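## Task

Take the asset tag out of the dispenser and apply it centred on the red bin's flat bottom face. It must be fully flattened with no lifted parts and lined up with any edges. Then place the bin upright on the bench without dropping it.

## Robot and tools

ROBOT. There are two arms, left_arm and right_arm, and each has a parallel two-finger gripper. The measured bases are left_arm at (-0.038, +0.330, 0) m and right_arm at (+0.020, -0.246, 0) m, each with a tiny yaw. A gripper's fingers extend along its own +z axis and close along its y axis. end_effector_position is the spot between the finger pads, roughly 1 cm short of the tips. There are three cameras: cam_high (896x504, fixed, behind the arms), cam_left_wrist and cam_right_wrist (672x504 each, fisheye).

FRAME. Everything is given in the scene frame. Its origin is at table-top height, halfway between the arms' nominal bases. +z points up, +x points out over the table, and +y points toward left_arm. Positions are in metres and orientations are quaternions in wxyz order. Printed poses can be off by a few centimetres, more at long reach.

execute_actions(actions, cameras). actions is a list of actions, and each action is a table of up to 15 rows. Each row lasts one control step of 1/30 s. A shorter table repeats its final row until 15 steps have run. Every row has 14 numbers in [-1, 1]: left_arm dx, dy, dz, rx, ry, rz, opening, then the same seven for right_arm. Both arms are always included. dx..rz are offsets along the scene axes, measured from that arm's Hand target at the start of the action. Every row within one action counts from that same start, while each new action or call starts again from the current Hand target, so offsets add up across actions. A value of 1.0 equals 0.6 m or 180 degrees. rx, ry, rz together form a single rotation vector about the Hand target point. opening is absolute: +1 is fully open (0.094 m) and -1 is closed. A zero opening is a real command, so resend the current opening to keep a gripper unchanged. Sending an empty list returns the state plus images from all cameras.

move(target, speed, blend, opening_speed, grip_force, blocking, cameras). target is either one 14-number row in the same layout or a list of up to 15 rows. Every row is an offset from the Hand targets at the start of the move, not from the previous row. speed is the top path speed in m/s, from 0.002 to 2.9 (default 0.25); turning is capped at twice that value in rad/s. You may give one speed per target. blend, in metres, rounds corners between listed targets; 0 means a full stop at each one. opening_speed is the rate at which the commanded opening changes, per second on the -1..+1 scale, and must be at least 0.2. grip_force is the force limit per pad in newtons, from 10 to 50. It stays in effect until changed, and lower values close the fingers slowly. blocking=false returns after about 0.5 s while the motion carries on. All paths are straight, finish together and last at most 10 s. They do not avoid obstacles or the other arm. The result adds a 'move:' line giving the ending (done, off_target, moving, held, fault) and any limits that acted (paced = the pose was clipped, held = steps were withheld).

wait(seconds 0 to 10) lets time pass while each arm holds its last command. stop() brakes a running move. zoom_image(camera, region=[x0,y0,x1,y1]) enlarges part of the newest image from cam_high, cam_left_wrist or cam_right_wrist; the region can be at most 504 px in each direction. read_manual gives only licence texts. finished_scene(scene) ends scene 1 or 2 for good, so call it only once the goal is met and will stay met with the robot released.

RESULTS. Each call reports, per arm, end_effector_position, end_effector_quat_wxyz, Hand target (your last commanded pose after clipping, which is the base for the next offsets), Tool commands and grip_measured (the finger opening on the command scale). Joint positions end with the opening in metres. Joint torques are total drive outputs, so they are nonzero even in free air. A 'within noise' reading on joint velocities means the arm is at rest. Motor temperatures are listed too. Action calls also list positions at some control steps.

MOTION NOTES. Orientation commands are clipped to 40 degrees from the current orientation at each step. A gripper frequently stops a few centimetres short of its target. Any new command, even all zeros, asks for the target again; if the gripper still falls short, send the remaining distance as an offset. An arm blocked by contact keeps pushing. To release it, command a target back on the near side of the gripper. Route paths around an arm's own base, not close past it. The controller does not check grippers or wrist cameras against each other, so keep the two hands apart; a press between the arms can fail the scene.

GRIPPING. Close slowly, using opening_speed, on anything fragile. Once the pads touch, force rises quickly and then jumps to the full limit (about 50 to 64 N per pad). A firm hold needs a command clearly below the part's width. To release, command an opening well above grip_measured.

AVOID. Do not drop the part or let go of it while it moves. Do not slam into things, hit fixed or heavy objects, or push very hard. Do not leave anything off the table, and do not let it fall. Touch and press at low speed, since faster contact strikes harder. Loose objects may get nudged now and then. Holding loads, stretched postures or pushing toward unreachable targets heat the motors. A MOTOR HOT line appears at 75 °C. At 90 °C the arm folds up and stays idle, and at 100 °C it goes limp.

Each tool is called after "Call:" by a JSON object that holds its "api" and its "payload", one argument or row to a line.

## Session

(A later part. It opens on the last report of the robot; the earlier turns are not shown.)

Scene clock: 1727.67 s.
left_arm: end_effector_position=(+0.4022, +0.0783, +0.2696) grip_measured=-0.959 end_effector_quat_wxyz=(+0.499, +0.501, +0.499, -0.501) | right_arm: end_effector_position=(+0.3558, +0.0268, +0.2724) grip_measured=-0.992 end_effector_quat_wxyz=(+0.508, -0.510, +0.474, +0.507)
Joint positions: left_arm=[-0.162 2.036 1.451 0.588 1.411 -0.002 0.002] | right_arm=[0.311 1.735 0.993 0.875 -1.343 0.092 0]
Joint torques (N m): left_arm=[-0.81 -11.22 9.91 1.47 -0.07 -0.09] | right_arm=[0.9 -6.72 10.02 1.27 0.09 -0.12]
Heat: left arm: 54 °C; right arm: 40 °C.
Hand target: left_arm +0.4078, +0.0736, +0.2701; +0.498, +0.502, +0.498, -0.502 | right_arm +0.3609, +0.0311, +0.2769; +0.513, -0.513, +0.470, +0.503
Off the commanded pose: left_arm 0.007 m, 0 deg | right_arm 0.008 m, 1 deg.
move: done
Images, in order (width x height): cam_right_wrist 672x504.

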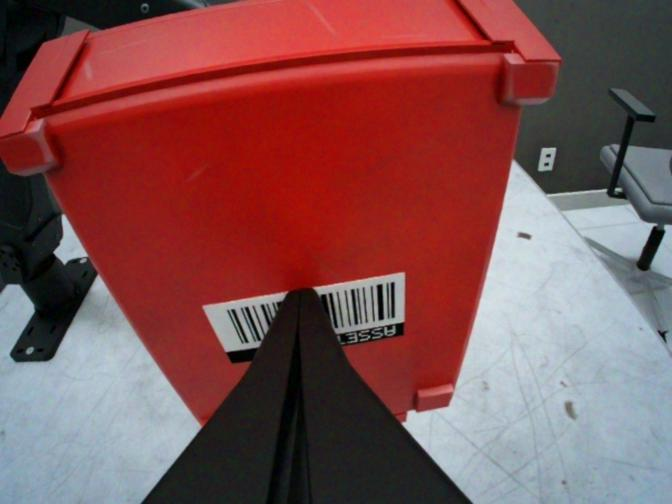

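Call:
{"api": "move", "payload": {
  "target": [
    [0,0,0,0,0,0,-1, 0.0012,-0.03,-0.0008,0,0,0,-1],
    [0,0,0,0,0,0,-1, 0.0125,-0.03,-0.0033,0,0,0,-1],
    [0,0,0,0,0,0,-1, 0.0125,0.001,-0.0033,0,0,0,-1],
    [0,0,0,0,0,0,-1, 0.0125,-0.03,-0.0033,0,0,0,-1],
    [0,0,0,0,0,0,-1, 0.025,-0.0295,-0.0033,0,0,0,-1],
    [0,0,0,0,0,0,-1, 0.025,0.0015,-0.0033,0,0,0,-1],
    [0,0,0,0,0,0,-1, 0.025,-0.0295,-0.0033,0,0,0,-1],
    [0,0,0,0,0,0,-1, 0.0375,-0.029,-0.0033,0,0,0,-1],
    [0,0,0,0,0,0,-1, 0.0375,0.002,-0.0033,0,0,0,-1]
  ],
  "speed": [0.06,0.06,0.04,0.06,0.06,0.04,0.06,0.06,0.04],
  "blend": [0.003,0.003,0,0.003,0.003,0,0.003,0.003,0],
  "cameras": ["cam_right_wrist"]
}}

Call:
{"api": "zoom_image", "payload": {
  "camera": "cam_right_wrist",
  "region": [150, 200, 390, 420]
}}

Scene clock: 1747.20 s.
left_arm: end_effector_position=(+0.4018, +0.0780, +0.2698) grip_measured=-0.959 end_effector_quat_wxyz=(+0.499, +0.502, +0.498, -0.501) | right_arm: end_effector_position=(+0.3783, +0.0281, +0.2715) grip_measured=-0.992 end_effector_quat_wxyz=(+0.509, -0.511, +0.473, +0.506)
Joint positions: left_arm=[-0.163 2.036 1.452 0.588 1.413 -0.002 0.002] | right_arm=[0.299 1.816 1.085 0.876 -1.355 0.101 0]
Joint torques (N m): left_arm=[-0.69 -11.23 9.78 1.49 -0.05 -0.05] | right_arm=[0.72 -7.46 9.91 1.23 0.09 -0.11]
Motor temperatures (°C): left_arm=[27 39 55 36 26 24 29] | right_arm=[27 35 41 36 26 26 24]
Heat: left arm: 55 °C; right arm: 41 °C.
Hand target: left_arm +0.4079, +0.0737, +0.2701; +0.498, +0.502, +0.498, -0.502 | right_arm +0.3834, +0.0323, +0.2748; +0.512, -0.513, +0.470, +0.503
Off the commanded pose: left_arm 0.007 m, 0 deg | right_arm 0.007 m, 1 deg.
move: done
Images, in order (width x height): cam_right_wrist 672x504.

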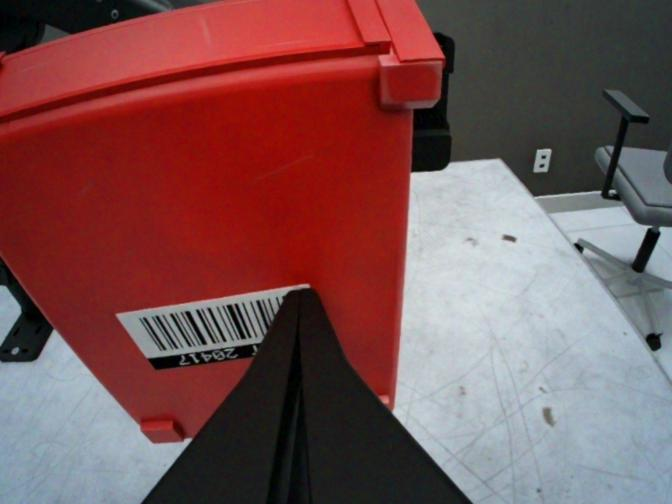

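Scaled by 2.100 from the camera's 672x504 image, which has a finer 960x720 frame.

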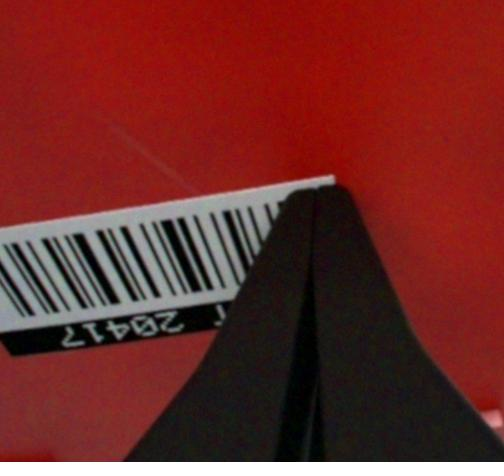

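Call:
{"api": "move", "payload": {
  "target": [
    [0,0,0,0,0,0,-1, 0.0012,-0.03,-0.0008,0,0,0,-1],
    [0,0,0,0,0,0,-1, 0,-0.03,-0.0183,0,0,0,-1],
    [0,0,0,0,0,0,-1, 0,0.001,-0.0183,0,0,0,-1],
    [0,0,0,0,0,0,-1, 0,-0.03,-0.0183,0,0,0,-1],
    [0,0,0,0,0,0,-1, -0.0277,-0.031,-0.0193,0,0,0,-1],
    [0,0,0,0,0,0,-1, -0.0277,-0.0005,-0.0193,0,0,0,-1],
    [0,0,0,0,0,0,-1, -0.0277,-0.031,-0.0193,0,0,0,-1],
    [0,0,0,0,0,0,-1, -0.0402,-0.0315,-0.0203,0,0,0,-1],
    [0,0,0,0,0,0,-1, -0.0402,-0.001,-0.0203,0,0,0,-1]
  ],
  "speed": [0.06,0.06,0.04,0.06,0.06,0.04,0.06,0.06,0.04],
  "blend": [0.003,0.003,0,0.003,0.003,0,0.003,0.003,0],
  "cameras": ["cam_right_wrist"]
}}

Call:
{"api": "zoom_image", "payload": {
  "camera": "cam_right_wrist",
  "region": [150, 200, 410, 420]
}}

Scene clock: 1771.87 s.
left_arm: end_effector_position=(+0.4020, +0.0786, +0.2697) grip_measured=-0.959 end_effector_quat_wxyz=(+0.499, +0.501, +0.498, -0.501) | right_arm: end_effector_position=(+0.3615, +0.0289, +0.2520) grip_measured=-0.992 end_effector_quat_wxyz=(+0.502, -0.508, +0.478, +0.511)
Joint positions: left_arm=[-0.161 2.036 1.452 0.588 1.413 -0.002 0.002] | right_arm=[0.313 1.796 0.982 0.931 -1.345 0.093 0]
Joint torques (N m): left_arm=[-0.81 -11.18 9.91 1.49 -0.06 -0.06] | right_arm=[0.85 -10.36 7.3 1.29 0.16 -0.12]
Motor temperatures (°C): left_arm=[27 39 56 36 25 24 29] | right_arm=[27 35 41 35 26 26 24]
Heat: left arm: 56 °C; right arm: 41 °C.
Hand target: left_arm +0.4078, +0.0737, +0.2701; +0.498, +0.502, +0.498, -0.502 | right_arm +0.3592, +0.0318, +0.2627; +0.512, -0.513, +0.470, +0.503
Off the commanded pose: left_arm 0.008 m, 0 deg | right_arm 0.011 m, 2 deg.
move: off_target (right_arm)
Images, in order (width x height): cam_right_wrist 672x504.

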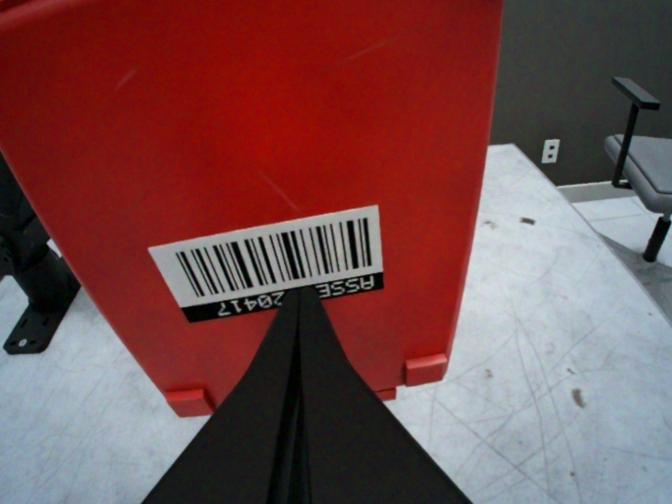

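Scaled by 1.938 from the camera's 672x504 image, which has a finer 960x720 frame.

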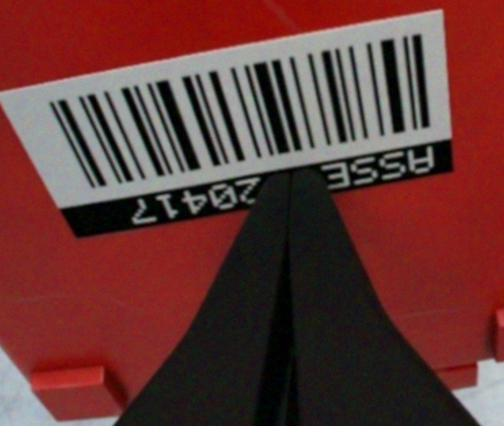

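Call:
{"api": "move", "payload": {
  "target": [
    [0,0,0,0,0,0,-1, 0.0012,-0.03,-0.0008,0,0,0,-1],
    [0,0,0,0,0,0,-1, -0.0125,-0.0305,0.0083,0,0,0,-1],
    [0,0,0,0,0,0,-1, -0.0125,0,0.0083,0,0,0,-1],
    [0,0,0,0,0,0,-1, -0.0125,-0.0305,0.0083,0,0,0,-1],
    [0,0,0,0,0,0,-1, -0.025,-0.031,0.0075,0,0,0,-1],
    [0,0,0,0,0,0,-1, -0.025,-0.0005,0.0075,0,0,0,-1],
    [0,0,0,0,0,0,-1, -0.025,-0.031,0.0075,0,0,0,-1],
    [0,0,0,0,0,0,-1, -0.0375,-0.0315,0.0067,0,0,0,-1],
    [0,0,0,0,0,0,-1, -0.0375,-0.001,0.0067,0,0,0,-1]
  ],
  "speed": [0.06,0.06,0.04,0.06,0.06,0.04,0.06,0.06,0.04],
  "blend": [0.003,0.003,0,0.003,0.003,0,0.003,0.003,0],
  "cameras": ["cam_right_wrist"]
}}

Call:
{"api": "zoom_image", "payload": {
  "camera": "cam_right_wrist",
  "region": [200, 200, 460, 420]
}}

Scene clock: 1794.57 s.
left_arm: end_effector_position=(+0.4016, +0.0785, +0.2697) grip_measured=-0.959 end_effector_quat_wxyz=(+0.498, +0.502, +0.498, -0.502) | right_arm: end_effector_position=(+0.3390, +0.0275, +0.2578) grip_measured=-0.992 end_effector_quat_wxyz=(+0.504, -0.509, +0.477, +0.509)
Joint positions: left_arm=[-0.162 2.036 1.452 0.587 1.415 -0.002 0.002] | right_arm=[0.326 1.707 0.9 0.923 -1.331 0.085 0]
Joint torques (N m): left_arm=[-0.76 -11.15 9.7 1.5 -0.09 -0.07] | right_arm=[1.2 -9.26 7.38 1.26 0.17 -0.14]
Motor temperatures (°C): left_arm=[27 39 56 35 25 24 29] | right_arm=[27 38 40 35 26 26 24]
Heat: left arm: 56 °C; right arm: 40 °C.
Hand target: left_arm +0.4078, +0.0736, +0.2701; +0.498, +0.502, +0.498, -0.502 | right_arm +0.3367, +0.0311, +0.2667; +0.512, -0.513, +0.470, +0.503
Off the commanded pose: left_arm 0.008 m, 0 deg | right_arm 0.010 m, 1 deg.
move: done
Images, in order (width x height): cam_right_wrist 672x504.

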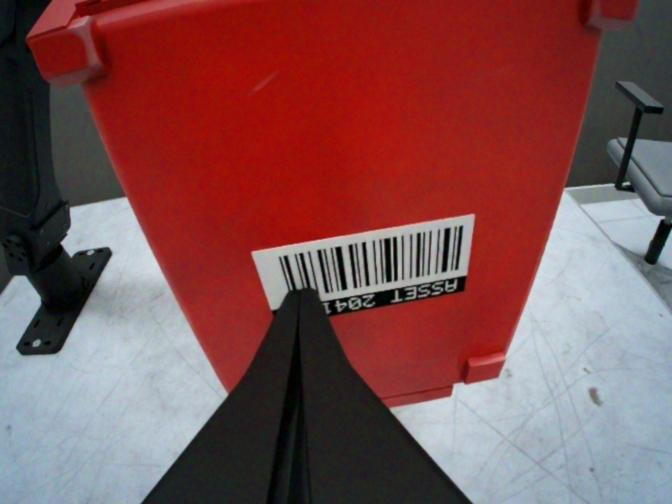

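Scaled by 1.938 from the camera's 672x504 image, which has a finer 960x720 frame.

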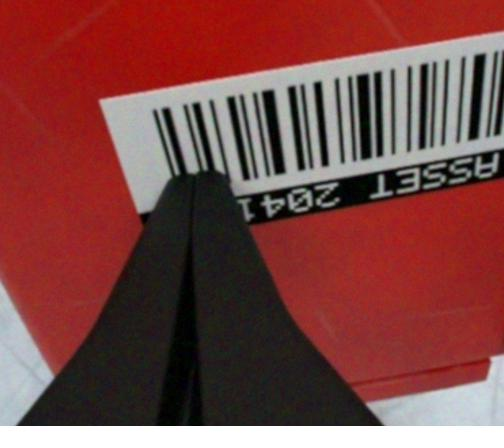

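Call:
{"api": "move", "payload": {
  "target": [
    [0,0,0,0,0,0,-1, 0.0012,-0.03,-0.0008,0,0,0,-1],
    [0,0,0,0,0,0,-1, -0.0117,-0.0305,0,0,0,0,-1],
    [0,0,0,0,0,0,-1, -0.0117,0,0,0,0,0,-1],
    [0,0,0,0,0,0,-1, -0.0117,-0.0305,0,0,0,0,-1],
    [0,0,0,0,0,0,-1, -0.0117,-0.0305,0.0125,0,0,0,-1],
    [0,0,0,0,0,0,-1, -0.0117,0,0.0125,0,0,0,-1],
    [0,0,0,0,0,0,-1, -0.0117,-0.0305,0.0125,0,0,0,-1],
    [0,0,0,0,0,0,-1, 0.0138,-0.03,0.013,0,0,0,-1],
    [0,0,0,0,0,0,-1, 0.0138,0.0005,0.013,0,0,0,-1]
  ],
  "speed": [0.06,0.06,0.04,0.06,0.06,0.04,0.06,0.06,0.04],
  "blend": [0.003,0.003,0,0.003,0.003,0,0.003,0.003,0],
  "cameras": ["cam_right_wrist"]
}}

Call:
{"api": "zoom_image", "payload": {
  "camera": "cam_right_wrist",
  "region": [200, 200, 460, 420]
}}

Scene clock: 1811.07 s.
left_arm: end_effector_position=(+0.4013, +0.0785, +0.2697) grip_measured=-0.959 end_effector_quat_wxyz=(+0.498, +0.502, +0.497, -0.502) | right_arm: end_effector_position=(+0.3395, +0.0268, +0.2700) grip_measured=-0.992 end_effector_quat_wxyz=(+0.508, -0.512, +0.472, +0.507)
Joint positions: left_arm=[-0.162 2.036 1.452 0.587 1.417 -0.002 0.002] | right_arm=[0.323 1.686 0.926 0.889 -1.335 0.086 0]
Joint torques (N m): left_arm=[-0.75 -11.04 9.81 1.5 -0.1 -0.06] | right_arm=[0.94 -6.35 9.89 1.23 0.18 -0.09]
Motor temperatures (°C): left_arm=[27 40 57 35 25 24 29] | right_arm=[27 37 40 35 26 26 24]
Heat: left arm: 57 °C; right arm: 40 °C.
Hand target: left_arm +0.4079, +0.0737, +0.2701; +0.498, +0.502, +0.498, -0.502 | right_arm +0.3450, +0.0315, +0.2745; +0.512, -0.513, +0.470, +0.504
Off the commanded pose: left_arm 0.008 m, 0 deg | right_arm 0.008 m, 1 deg.
move: done
Images, in order (width x height): cam_right_wrist 672x504.

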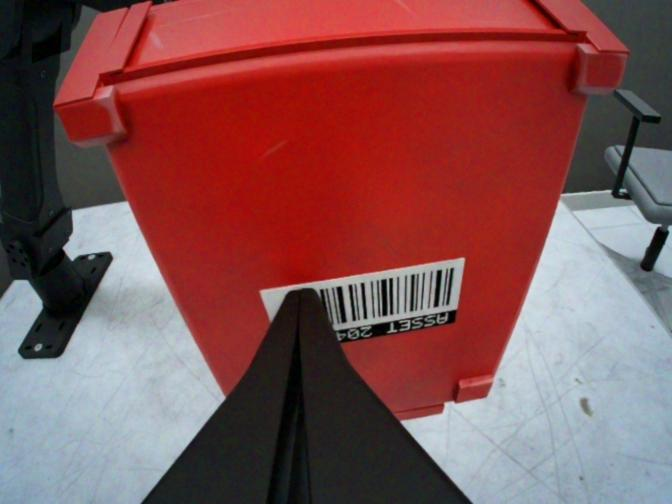

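Scaled by 1.938 from the camera's 672x504 image, which has a finer 960x720 frame.

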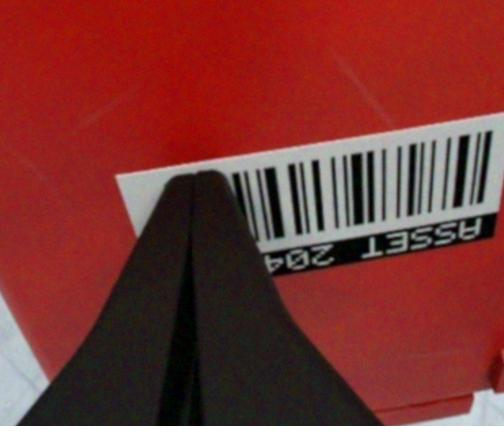

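Call:
{"api": "move", "payload": {
  "target": [
    [0,0,0,0,0,0,-1, 0.0012,-0.03,-0.0008,0,0,0,-1],
    [0,0,0,0,0,0,-1, 0.0167,-0.0295,-0.0033,0,0,0,-1],
    [0,0,0,0,0,0,-1, 0.0167,0.001,-0.0033,0,0,0,-1],
    [0,0,0,0,0,0,-1, 0.0167,-0.0295,-0.0033,0,0,0,-1],
    [0,0,0,0,0,0,-1, 0.0367,-0.029,-0.003,0,0,0,-1],
    [0,0,0,0,0,0,-1, 0.0367,0.0015,-0.003,0,0,0,-1],
    [0,0,0,0,0,0,-1, 0.0367,-0.029,-0.003,0,0,0,-1],
    [0,0,0,0,0,0,-1, 0.0567,-0.0285,-0.0025,0,0,0,-1],
    [0,0,0,0,0,0,-1, 0.0567,0.002,-0.0025,0,0,0,-1]
  ],
  "speed": [0.06,0.06,0.04,0.06,0.06,0.04,0.06,0.06,0.04],
  "blend": [0.003,0.003,0,0.003,0.003,0,0.003,0.003,0],
  "cameras": ["cam_right_wrist"]
}}

Scene clock: 1825.90 s.
left_arm: end_effector_position=(+0.4019, +0.0788, +0.2697) grip_measured=-0.959 end_effector_quat_wxyz=(+0.499, +0.502, +0.498, -0.502) | right_arm: end_effector_position=(+0.3739, +0.0284, +0.2694) grip_measured=-0.992 end_effector_quat_wxyz=(+0.509, -0.510, +0.473, +0.507)
Joint positions: left_arm=[-0.161 2.036 1.452 0.587 1.415 -0.002 0.002] | right_arm=[0.303 1.805 1.062 0.884 -1.351 0.099 0]
Joint torques (N m): left_arm=[-0.81 -11.1 9.73 1.51 -0.07 -0.04] | right_arm=[0.79 -7.31 9.95 1.23 0.11 -0.12]
Motor temperatures (°C): left_arm=[27 40 57 35 25 24 29] | right_arm=[27 36 41 35 26 26 24]
Heat: left arm: 57 °C; right arm: 41 °C.
Hand target: left_arm +0.4079, +0.0737, +0.2701; +0.498, +0.502, +0.498, -0.502 | right_arm +0.3790, +0.0327, +0.2731; +0.512, -0.513, +0.470, +0.503
Off the commanded pose: left_arm 0.008 m, 0 deg | right_arm 0.008 m, 1 deg.
move: done
Images, in order (width x height): cam_right_wrist 672x504.

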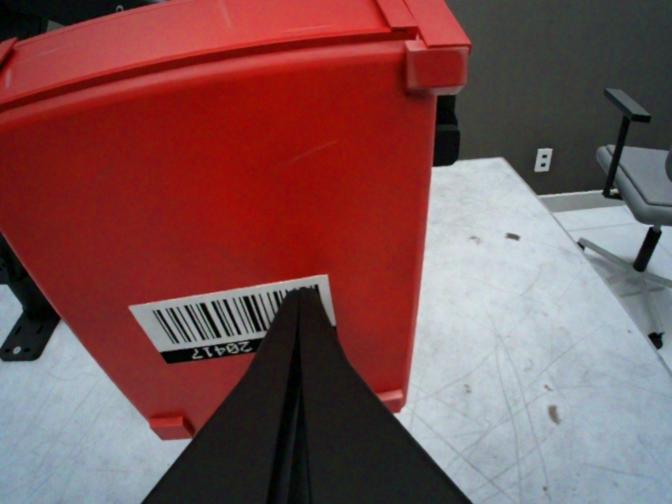

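Call:
{"api": "move", "payload": {
  "target": [
    [0,0,0,0,0,0,-1, 0.0012,-0.03,-0.0008,0,0,0,-1],
    [0,0,0,0,0,0,-1, 0.0058,-0.03,-0.01,0,0,0,-1],
    [0,0,0,0,0,0,-1, 0.0058,0.001,-0.01,0,0,0,-1],
    [0,0,0,0,0,0,-1, 0.0058,-0.03,-0.01,0,0,0,-1],
    [0,0,0,0,0,0,-1, -0.0242,-0.03,-0.01,0,0,0,-1],
    [0,0,0,0,0,0,-1, -0.0242,0,-0.01,0,0,0,-1],
    [0,0,0,0,0,0,-1, -0.02,-0.1,-0.01,0,0,0,-1]
  ],
  "speed": [0.06,0.06,0.04,0.06,0.06,0.04,0.1],
  "blend": [0.003,0.003,0,0.003,0.003,0,0],
  "cameras": ["cam_right_wrist"]
}}

Call:
{"api": "zoom_image", "payload": {
  "camera": "cam_right_wrist",
  "region": [180, 100, 400, 320]
}}

Scene clock: 1841.07 s.
left_arm: end_effector_position=(+0.4012, +0.0778, +0.2697) grip_measured=-0.959 end_effector_quat_wxyz=(+0.498, +0.502, +0.497, -0.502) | right_arm: end_effector_position=(+0.3688, -0.0257, +0.2659) grip_measured=-0.992 end_effector_quat_wxyz=(+0.509, -0.513, +0.473, +0.505)
Joint positions: left_arm=[-0.163 2.036 1.452 0.587 1.415 -0.002 0.002] | right_arm=[0.159 1.803 0.979 1.181 -1.493 0.311 0]
Joint torques (N m): left_arm=[-0.72 -11.07 9.74 1.5 -0.07 -0.07] | right_arm=[-0.32 -8.65 5.5 1.35 0.15 0.08]
Motor temperatures (°C): left_arm=[27 40 58 35 25 24 29] | right_arm=[27 36 40 35 26 26 24]
Heat: left arm: 58 °C; right arm: 40 °C.
Hand target: left_arm +0.4078, +0.0737, +0.2701; +0.498, +0.502, +0.498, -0.502 | right_arm +0.3669, -0.0273, +0.2670; +0.512, -0.513, +0.470, +0.504
Off the commanded pose: left_arm 0.008 m, 0 deg | right_arm 0.003 m, 0 deg.
move: done
Images, in order (width x height): cam_right_wrist 672x504.

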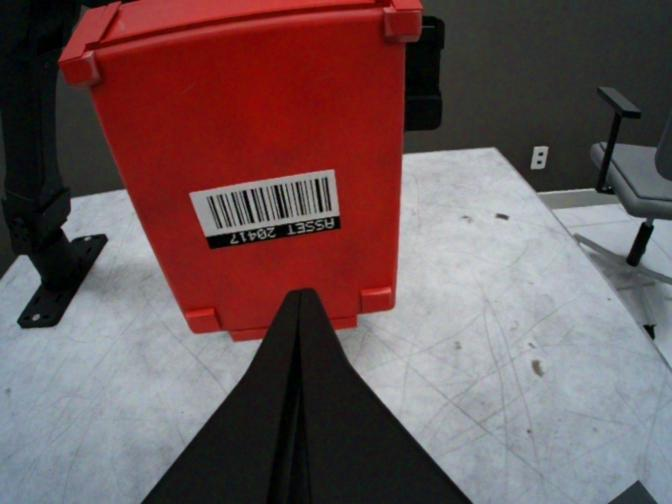

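Scaled by 2.291 from the camera's 672x504 image, which has a finer 960x720 frame.

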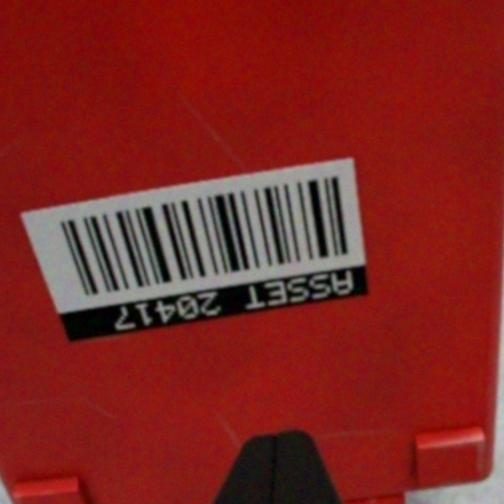

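Call:
{"api": "move", "payload": {
  "target": [
    [0.0037,0.144,0,0.1602,0.0468,0.0481,-1, -0.195,-0.205,0.055,0,0,-0.278,-1],
    [0.0537,0.294,-0.1668,0.3496,0.1022,0.1049,-1, -0.195,-0.205,0.055,0,0,-0.278,-1],
    [0.0793,0.3132,-0.3,0.4856,0.1419,0.1457,-1, -0.195,-0.205,0.055,0,0,-0.278,-1]
  ],
  "speed": [0.15,0.15,0.15],
  "blend": [0.03,0.03,0],
  "cameras": ["all"]
}}

Scene clock: 1879.10 s.
left_arm: end_effector_position=(+0.4519, +0.2622, +0.0939) grip_measured=-0.959 end_effector_quat_wxyz=(+0.034, +0.479, +0.877, +0.009) | right_arm: end_effector_position=(+0.2506, -0.1484, +0.2988) grip_measured=-0.992 end_effector_quat_wxyz=(+0.674, -0.267, +0.643, +0.248)
Joint positions: left_arm=[-0.136 2.523 2.573 -1.551 0.008 0.862 0.002] | right_arm=[-0.208 0.464 0.435 0.085 -1.002 0.006 0]
Joint torques (N m): left_arm=[-0.5 -13.91 8.94 0.54 -0.05 -0.11] | right_arm=[-0.64 0.38 7.9 1.49 0.06 -0.12]
Motor temperatures (°C): left_arm=[27 40 57 34 25 24 29] | right_arm=[27 35 39 35 26 26 24]
Heat: left arm: 57 °C; right arm: 39 °C.
Hand target: left_arm +0.4554, +0.2615, +0.0900; +0.000, +0.477, +0.879, +0.000 | right_arm +0.2500, -0.1504, +0.3001; +0.677, -0.266, +0.643, +0.240
Off the commanded pose: left_arm 0.005 m, 4 deg | right_arm 0.002 m, 1 deg.
joint sent to its limit (left arm) — joint 4 (wrist pitch), lower limit. The joint targets are off in orientation, not in position.
move: off_target (left_arm)

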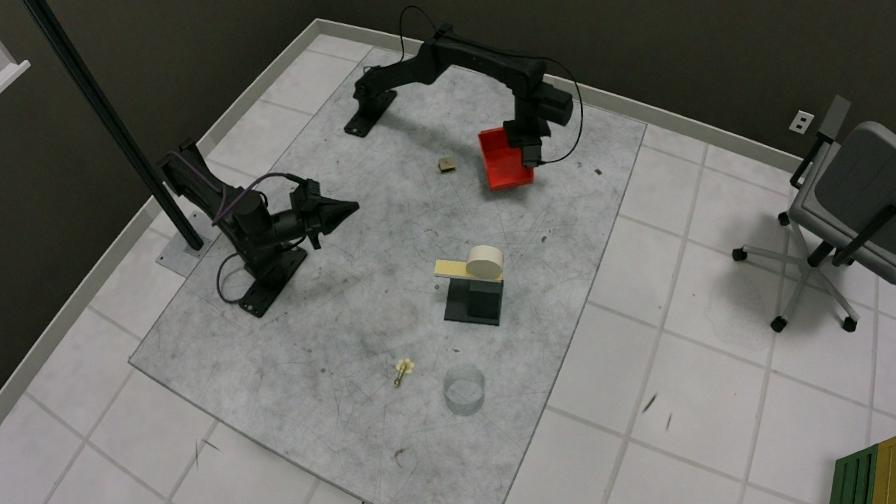

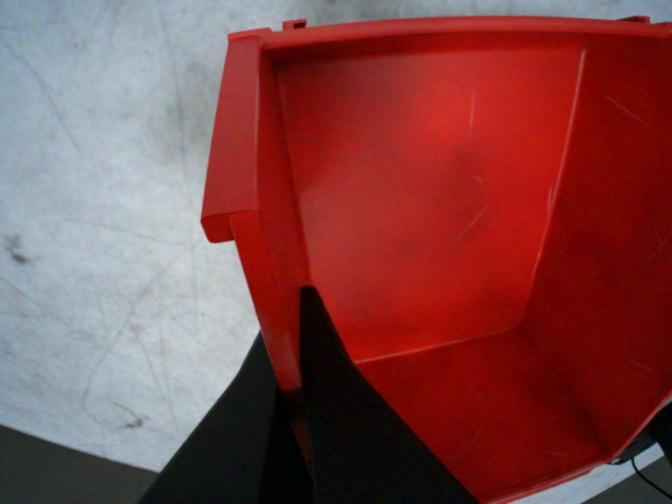

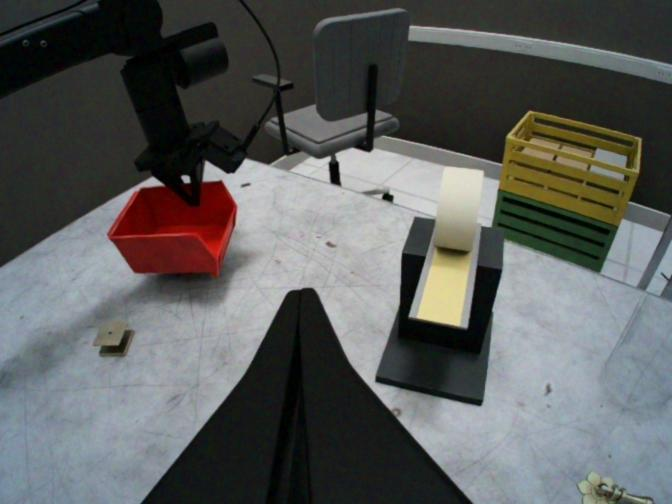

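Call:
{"api": "move", "payload": {
  "target": [
    [0,0,-0.045,0,0,0,-1, 0,0,0,0,0,0,-1],
    [0,0,-0.0917,0,0,0,-1, 0,0,0,0,0,0,-1]
  ],
  "speed": [0.06,0.02],
  "blend": [0.005,0],
  "cameras": ["cam_left_wrist","cam_right_wrist"]
}}

Scene clock: 1891.80 s.
left_arm: end_effector_position=(+0.4576, +0.2623, +0.0540) grip_measured=-0.959 end_effector_quat_wxyz=(+0.016, +0.476, +0.879, -0.006) | right_arm: end_effector_position=(+0.2506, -0.1484, +0.2988) grip_measured=-0.992 end_effector_quat_wxyz=(+0.674, -0.267, +0.643, +0.248)
Joint positions: left_arm=[-0.129 2.601 2.56 -1.505 0.022 0.861 0.002] | right_arm=[-0.208 0.464 0.435 0.085 -1.002 0.006 0]
Joint torques (N m): left_arm=[-0.95 -15.04 2.29 0.89 -0.2 -0.1] | right_arm=[-0.64 0.38 7.87 1.48 0.06 -0.12]
Motor temperatures (°C): left_arm=[27 44 56 33 25 24 29] | right_arm=[27 34 40 36 26 26 24]
Heat: left arm: 56 °C; right arm: 40 °C.
Hand target: left_arm +0.4554, +0.2616, +0.0349; -0.001, +0.477, +0.879, -0.001 | right_arm +0.2500, -0.1504, +0.3001; +0.677, -0.266, +0.643, +0.240
Off the commanded pose: left_arm 0.019 m, 2 deg | right_arm 0.002 m, 1 deg.
move: off_target (left_arm)
Images, in order (width x height): cam_left_wrist 672x504, cam_right_wrist 672x504.

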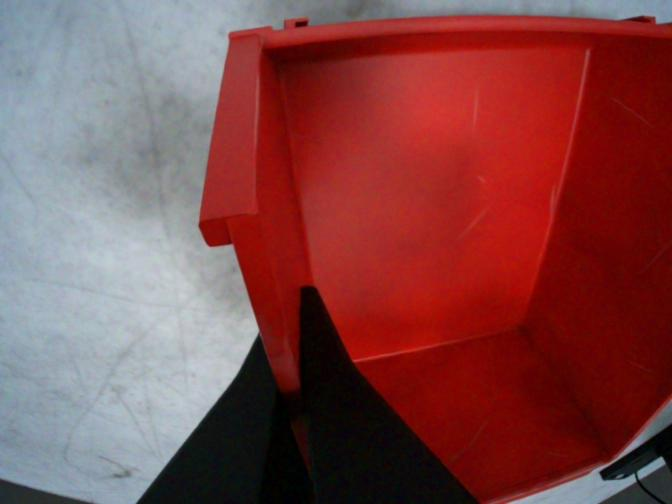

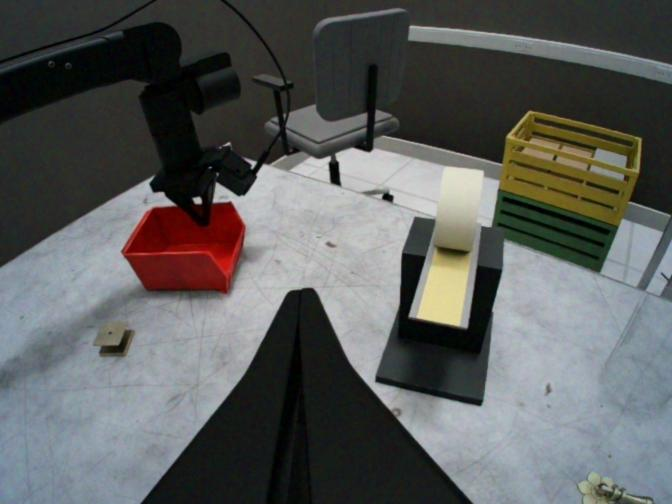

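Call:
{"api": "move", "payload": {
  "target": [
    [0,0,-0.0083,0,0,0,-1, 0,0,0,0,0,0,-1],
    [0,0,-0.0083,0,0,0,-0.3, 0,0,0,0,0,0,-1]
  ],
  "speed": [0.02,0.02],
  "opening_speed": 0.4,
  "cameras": ["cam_left_wrist"]
}}

Scene clock: 1910.17 s.
left_arm: end_effector_position=(+0.4602, +0.2629, +0.0472) grip_measured=-0.302 end_effector_quat_wxyz=(+0.019, +0.477, +0.879, +0.003) | right_arm: end_effector_position=(+0.2506, -0.1484, +0.2988) grip_measured=-0.992 end_effector_quat_wxyz=(+0.674, -0.267, +0.643, +0.248)
Joint positions: left_arm=[-0.132 2.583 2.498 -1.448 0.008 0.86 0.033] | right_arm=[-0.208 0.464 0.435 0.085 -1.002 0.006 0]
Joint torques (N m): left_arm=[-0.62 -14.57 4.14 0.61 -0.04 -0.09] | right_arm=[-0.59 0.36 7.92 1.5 0.07 -0.12]
Motor temperatures (°C): left_arm=[27 46 49 33 25 24 29] | right_arm=[27 33 40 36 26 26 24]
Heat: left arm: 49 °C; right arm: 40 °C.
Hand target: left_arm +0.4554, +0.2617, +0.0301; +0.000, +0.477, +0.879, +0.000 | right_arm +0.2500, -0.1504, +0.3001; +0.677, -0.266, +0.643, +0.240
Off the commanded pose: left_arm 0.018 m, 2 deg | right_arm 0.002 m, 1 deg.
move: off_target (left_arm); target 2's new opening was sent with left_arm's hand 0.024 m and 2 deg from that target
Images, in order (width x height): cam_left_wrist 672x504.

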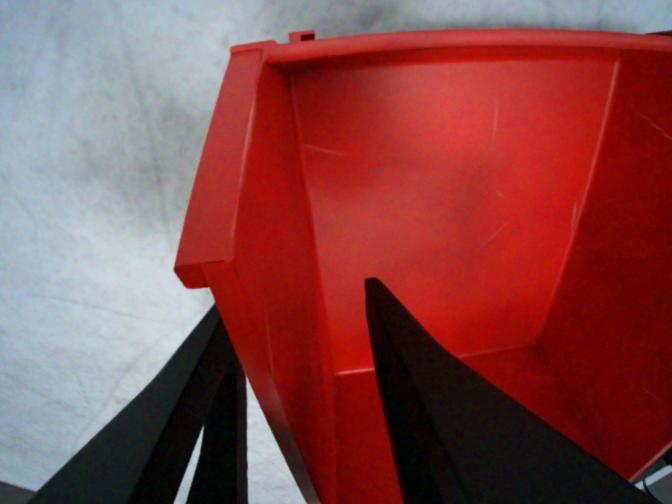

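Call:
{"api": "move", "payload": {
  "target": [
    [0,0,0.2,0,0,0,-0.3, 0,0,0,0,0,0,-1],
    [-0.05,0.02,0.3,0,0,0,-0.3, 0,0,0,0,0,0,-1]
  ],
  "speed": [0.08,0.15],
  "blend": [0.02,0],
  "cameras": ["all"]
}}

Scene clock: 1923.10 s.
left_arm: end_effector_position=(+0.4310, +0.2690, +0.2062) grip_measured=-0.302 end_effector_quat_wxyz=(+0.130, +0.473, +0.870, +0.046) | right_arm: end_effector_position=(+0.2506, -0.1484, +0.2988) grip_measured=-0.992 end_effector_quat_wxyz=(+0.674, -0.267, +0.643, +0.248)
Joint positions: left_arm=[-0.128 2.235 2.494 -1.553 0.008 0.865 0.033] | right_arm=[-0.208 0.464 0.435 0.085 -1.002 0.006 0]
Joint torques (N m): left_arm=[0.62 -15.43 3.81 0.95 -0.02 0.02] | right_arm=[-0.62 0.39 7.87 1.49 0.06 -0.12]
Heat: left arm: 48 °C; right arm: 40 °C.
Hand target: left_arm +0.4254, +0.2737, +0.2100; +0.000, +0.477, +0.879, +0.000 | right_arm +0.2500, -0.1504, +0.3001; +0.677, -0.266, +0.643, +0.240
Off the commanded pose: left_arm 0.008 m, 16 deg | right_arm 0.002 m, 1 deg.
joint sent to its limit (left arm) — joint 4 (wrist pitch), lower limit. The joint targets are off in orientation, not in position.
move: off_target (left_arm)

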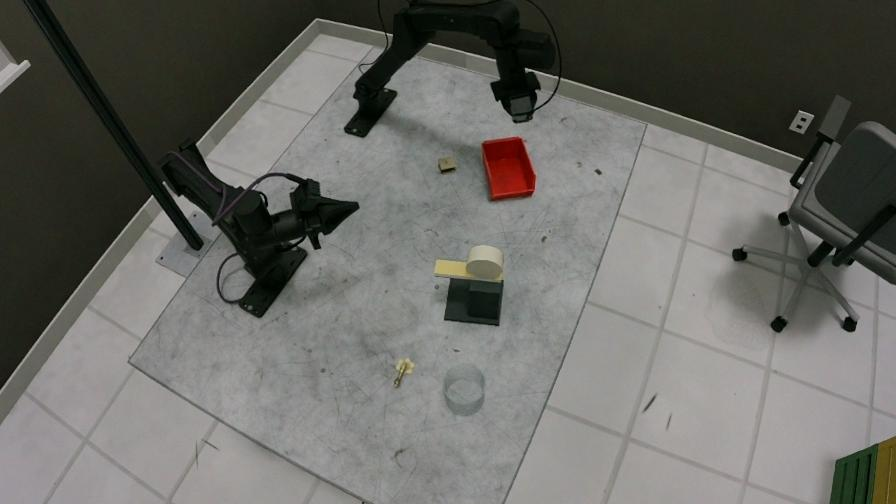

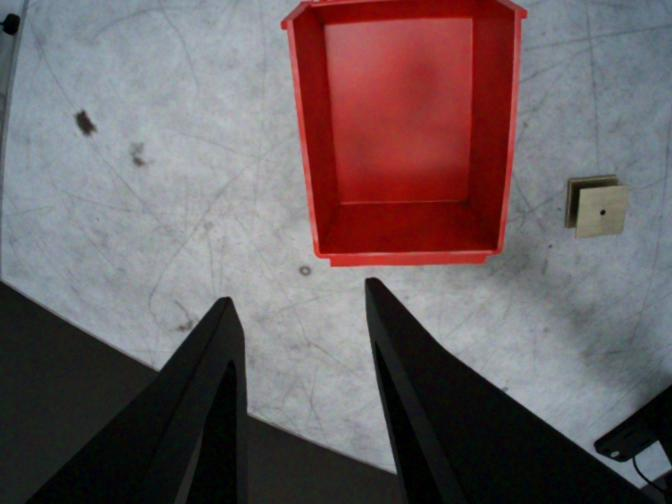

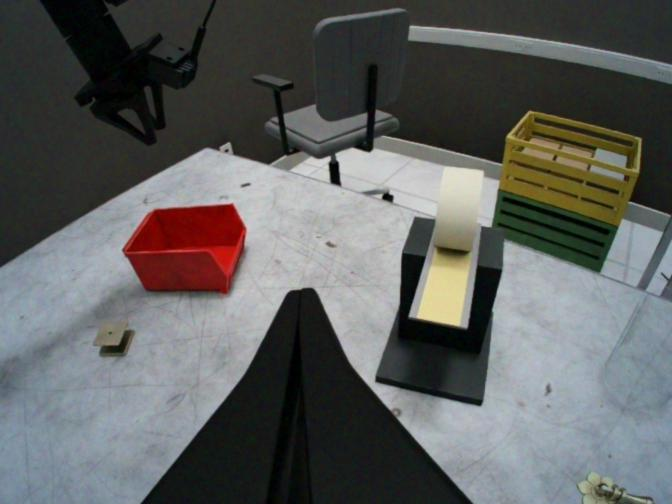

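Call:
{"api": "finished_scene", "payload": {
  "scene": 2
}}

The scene is finished: the task was done.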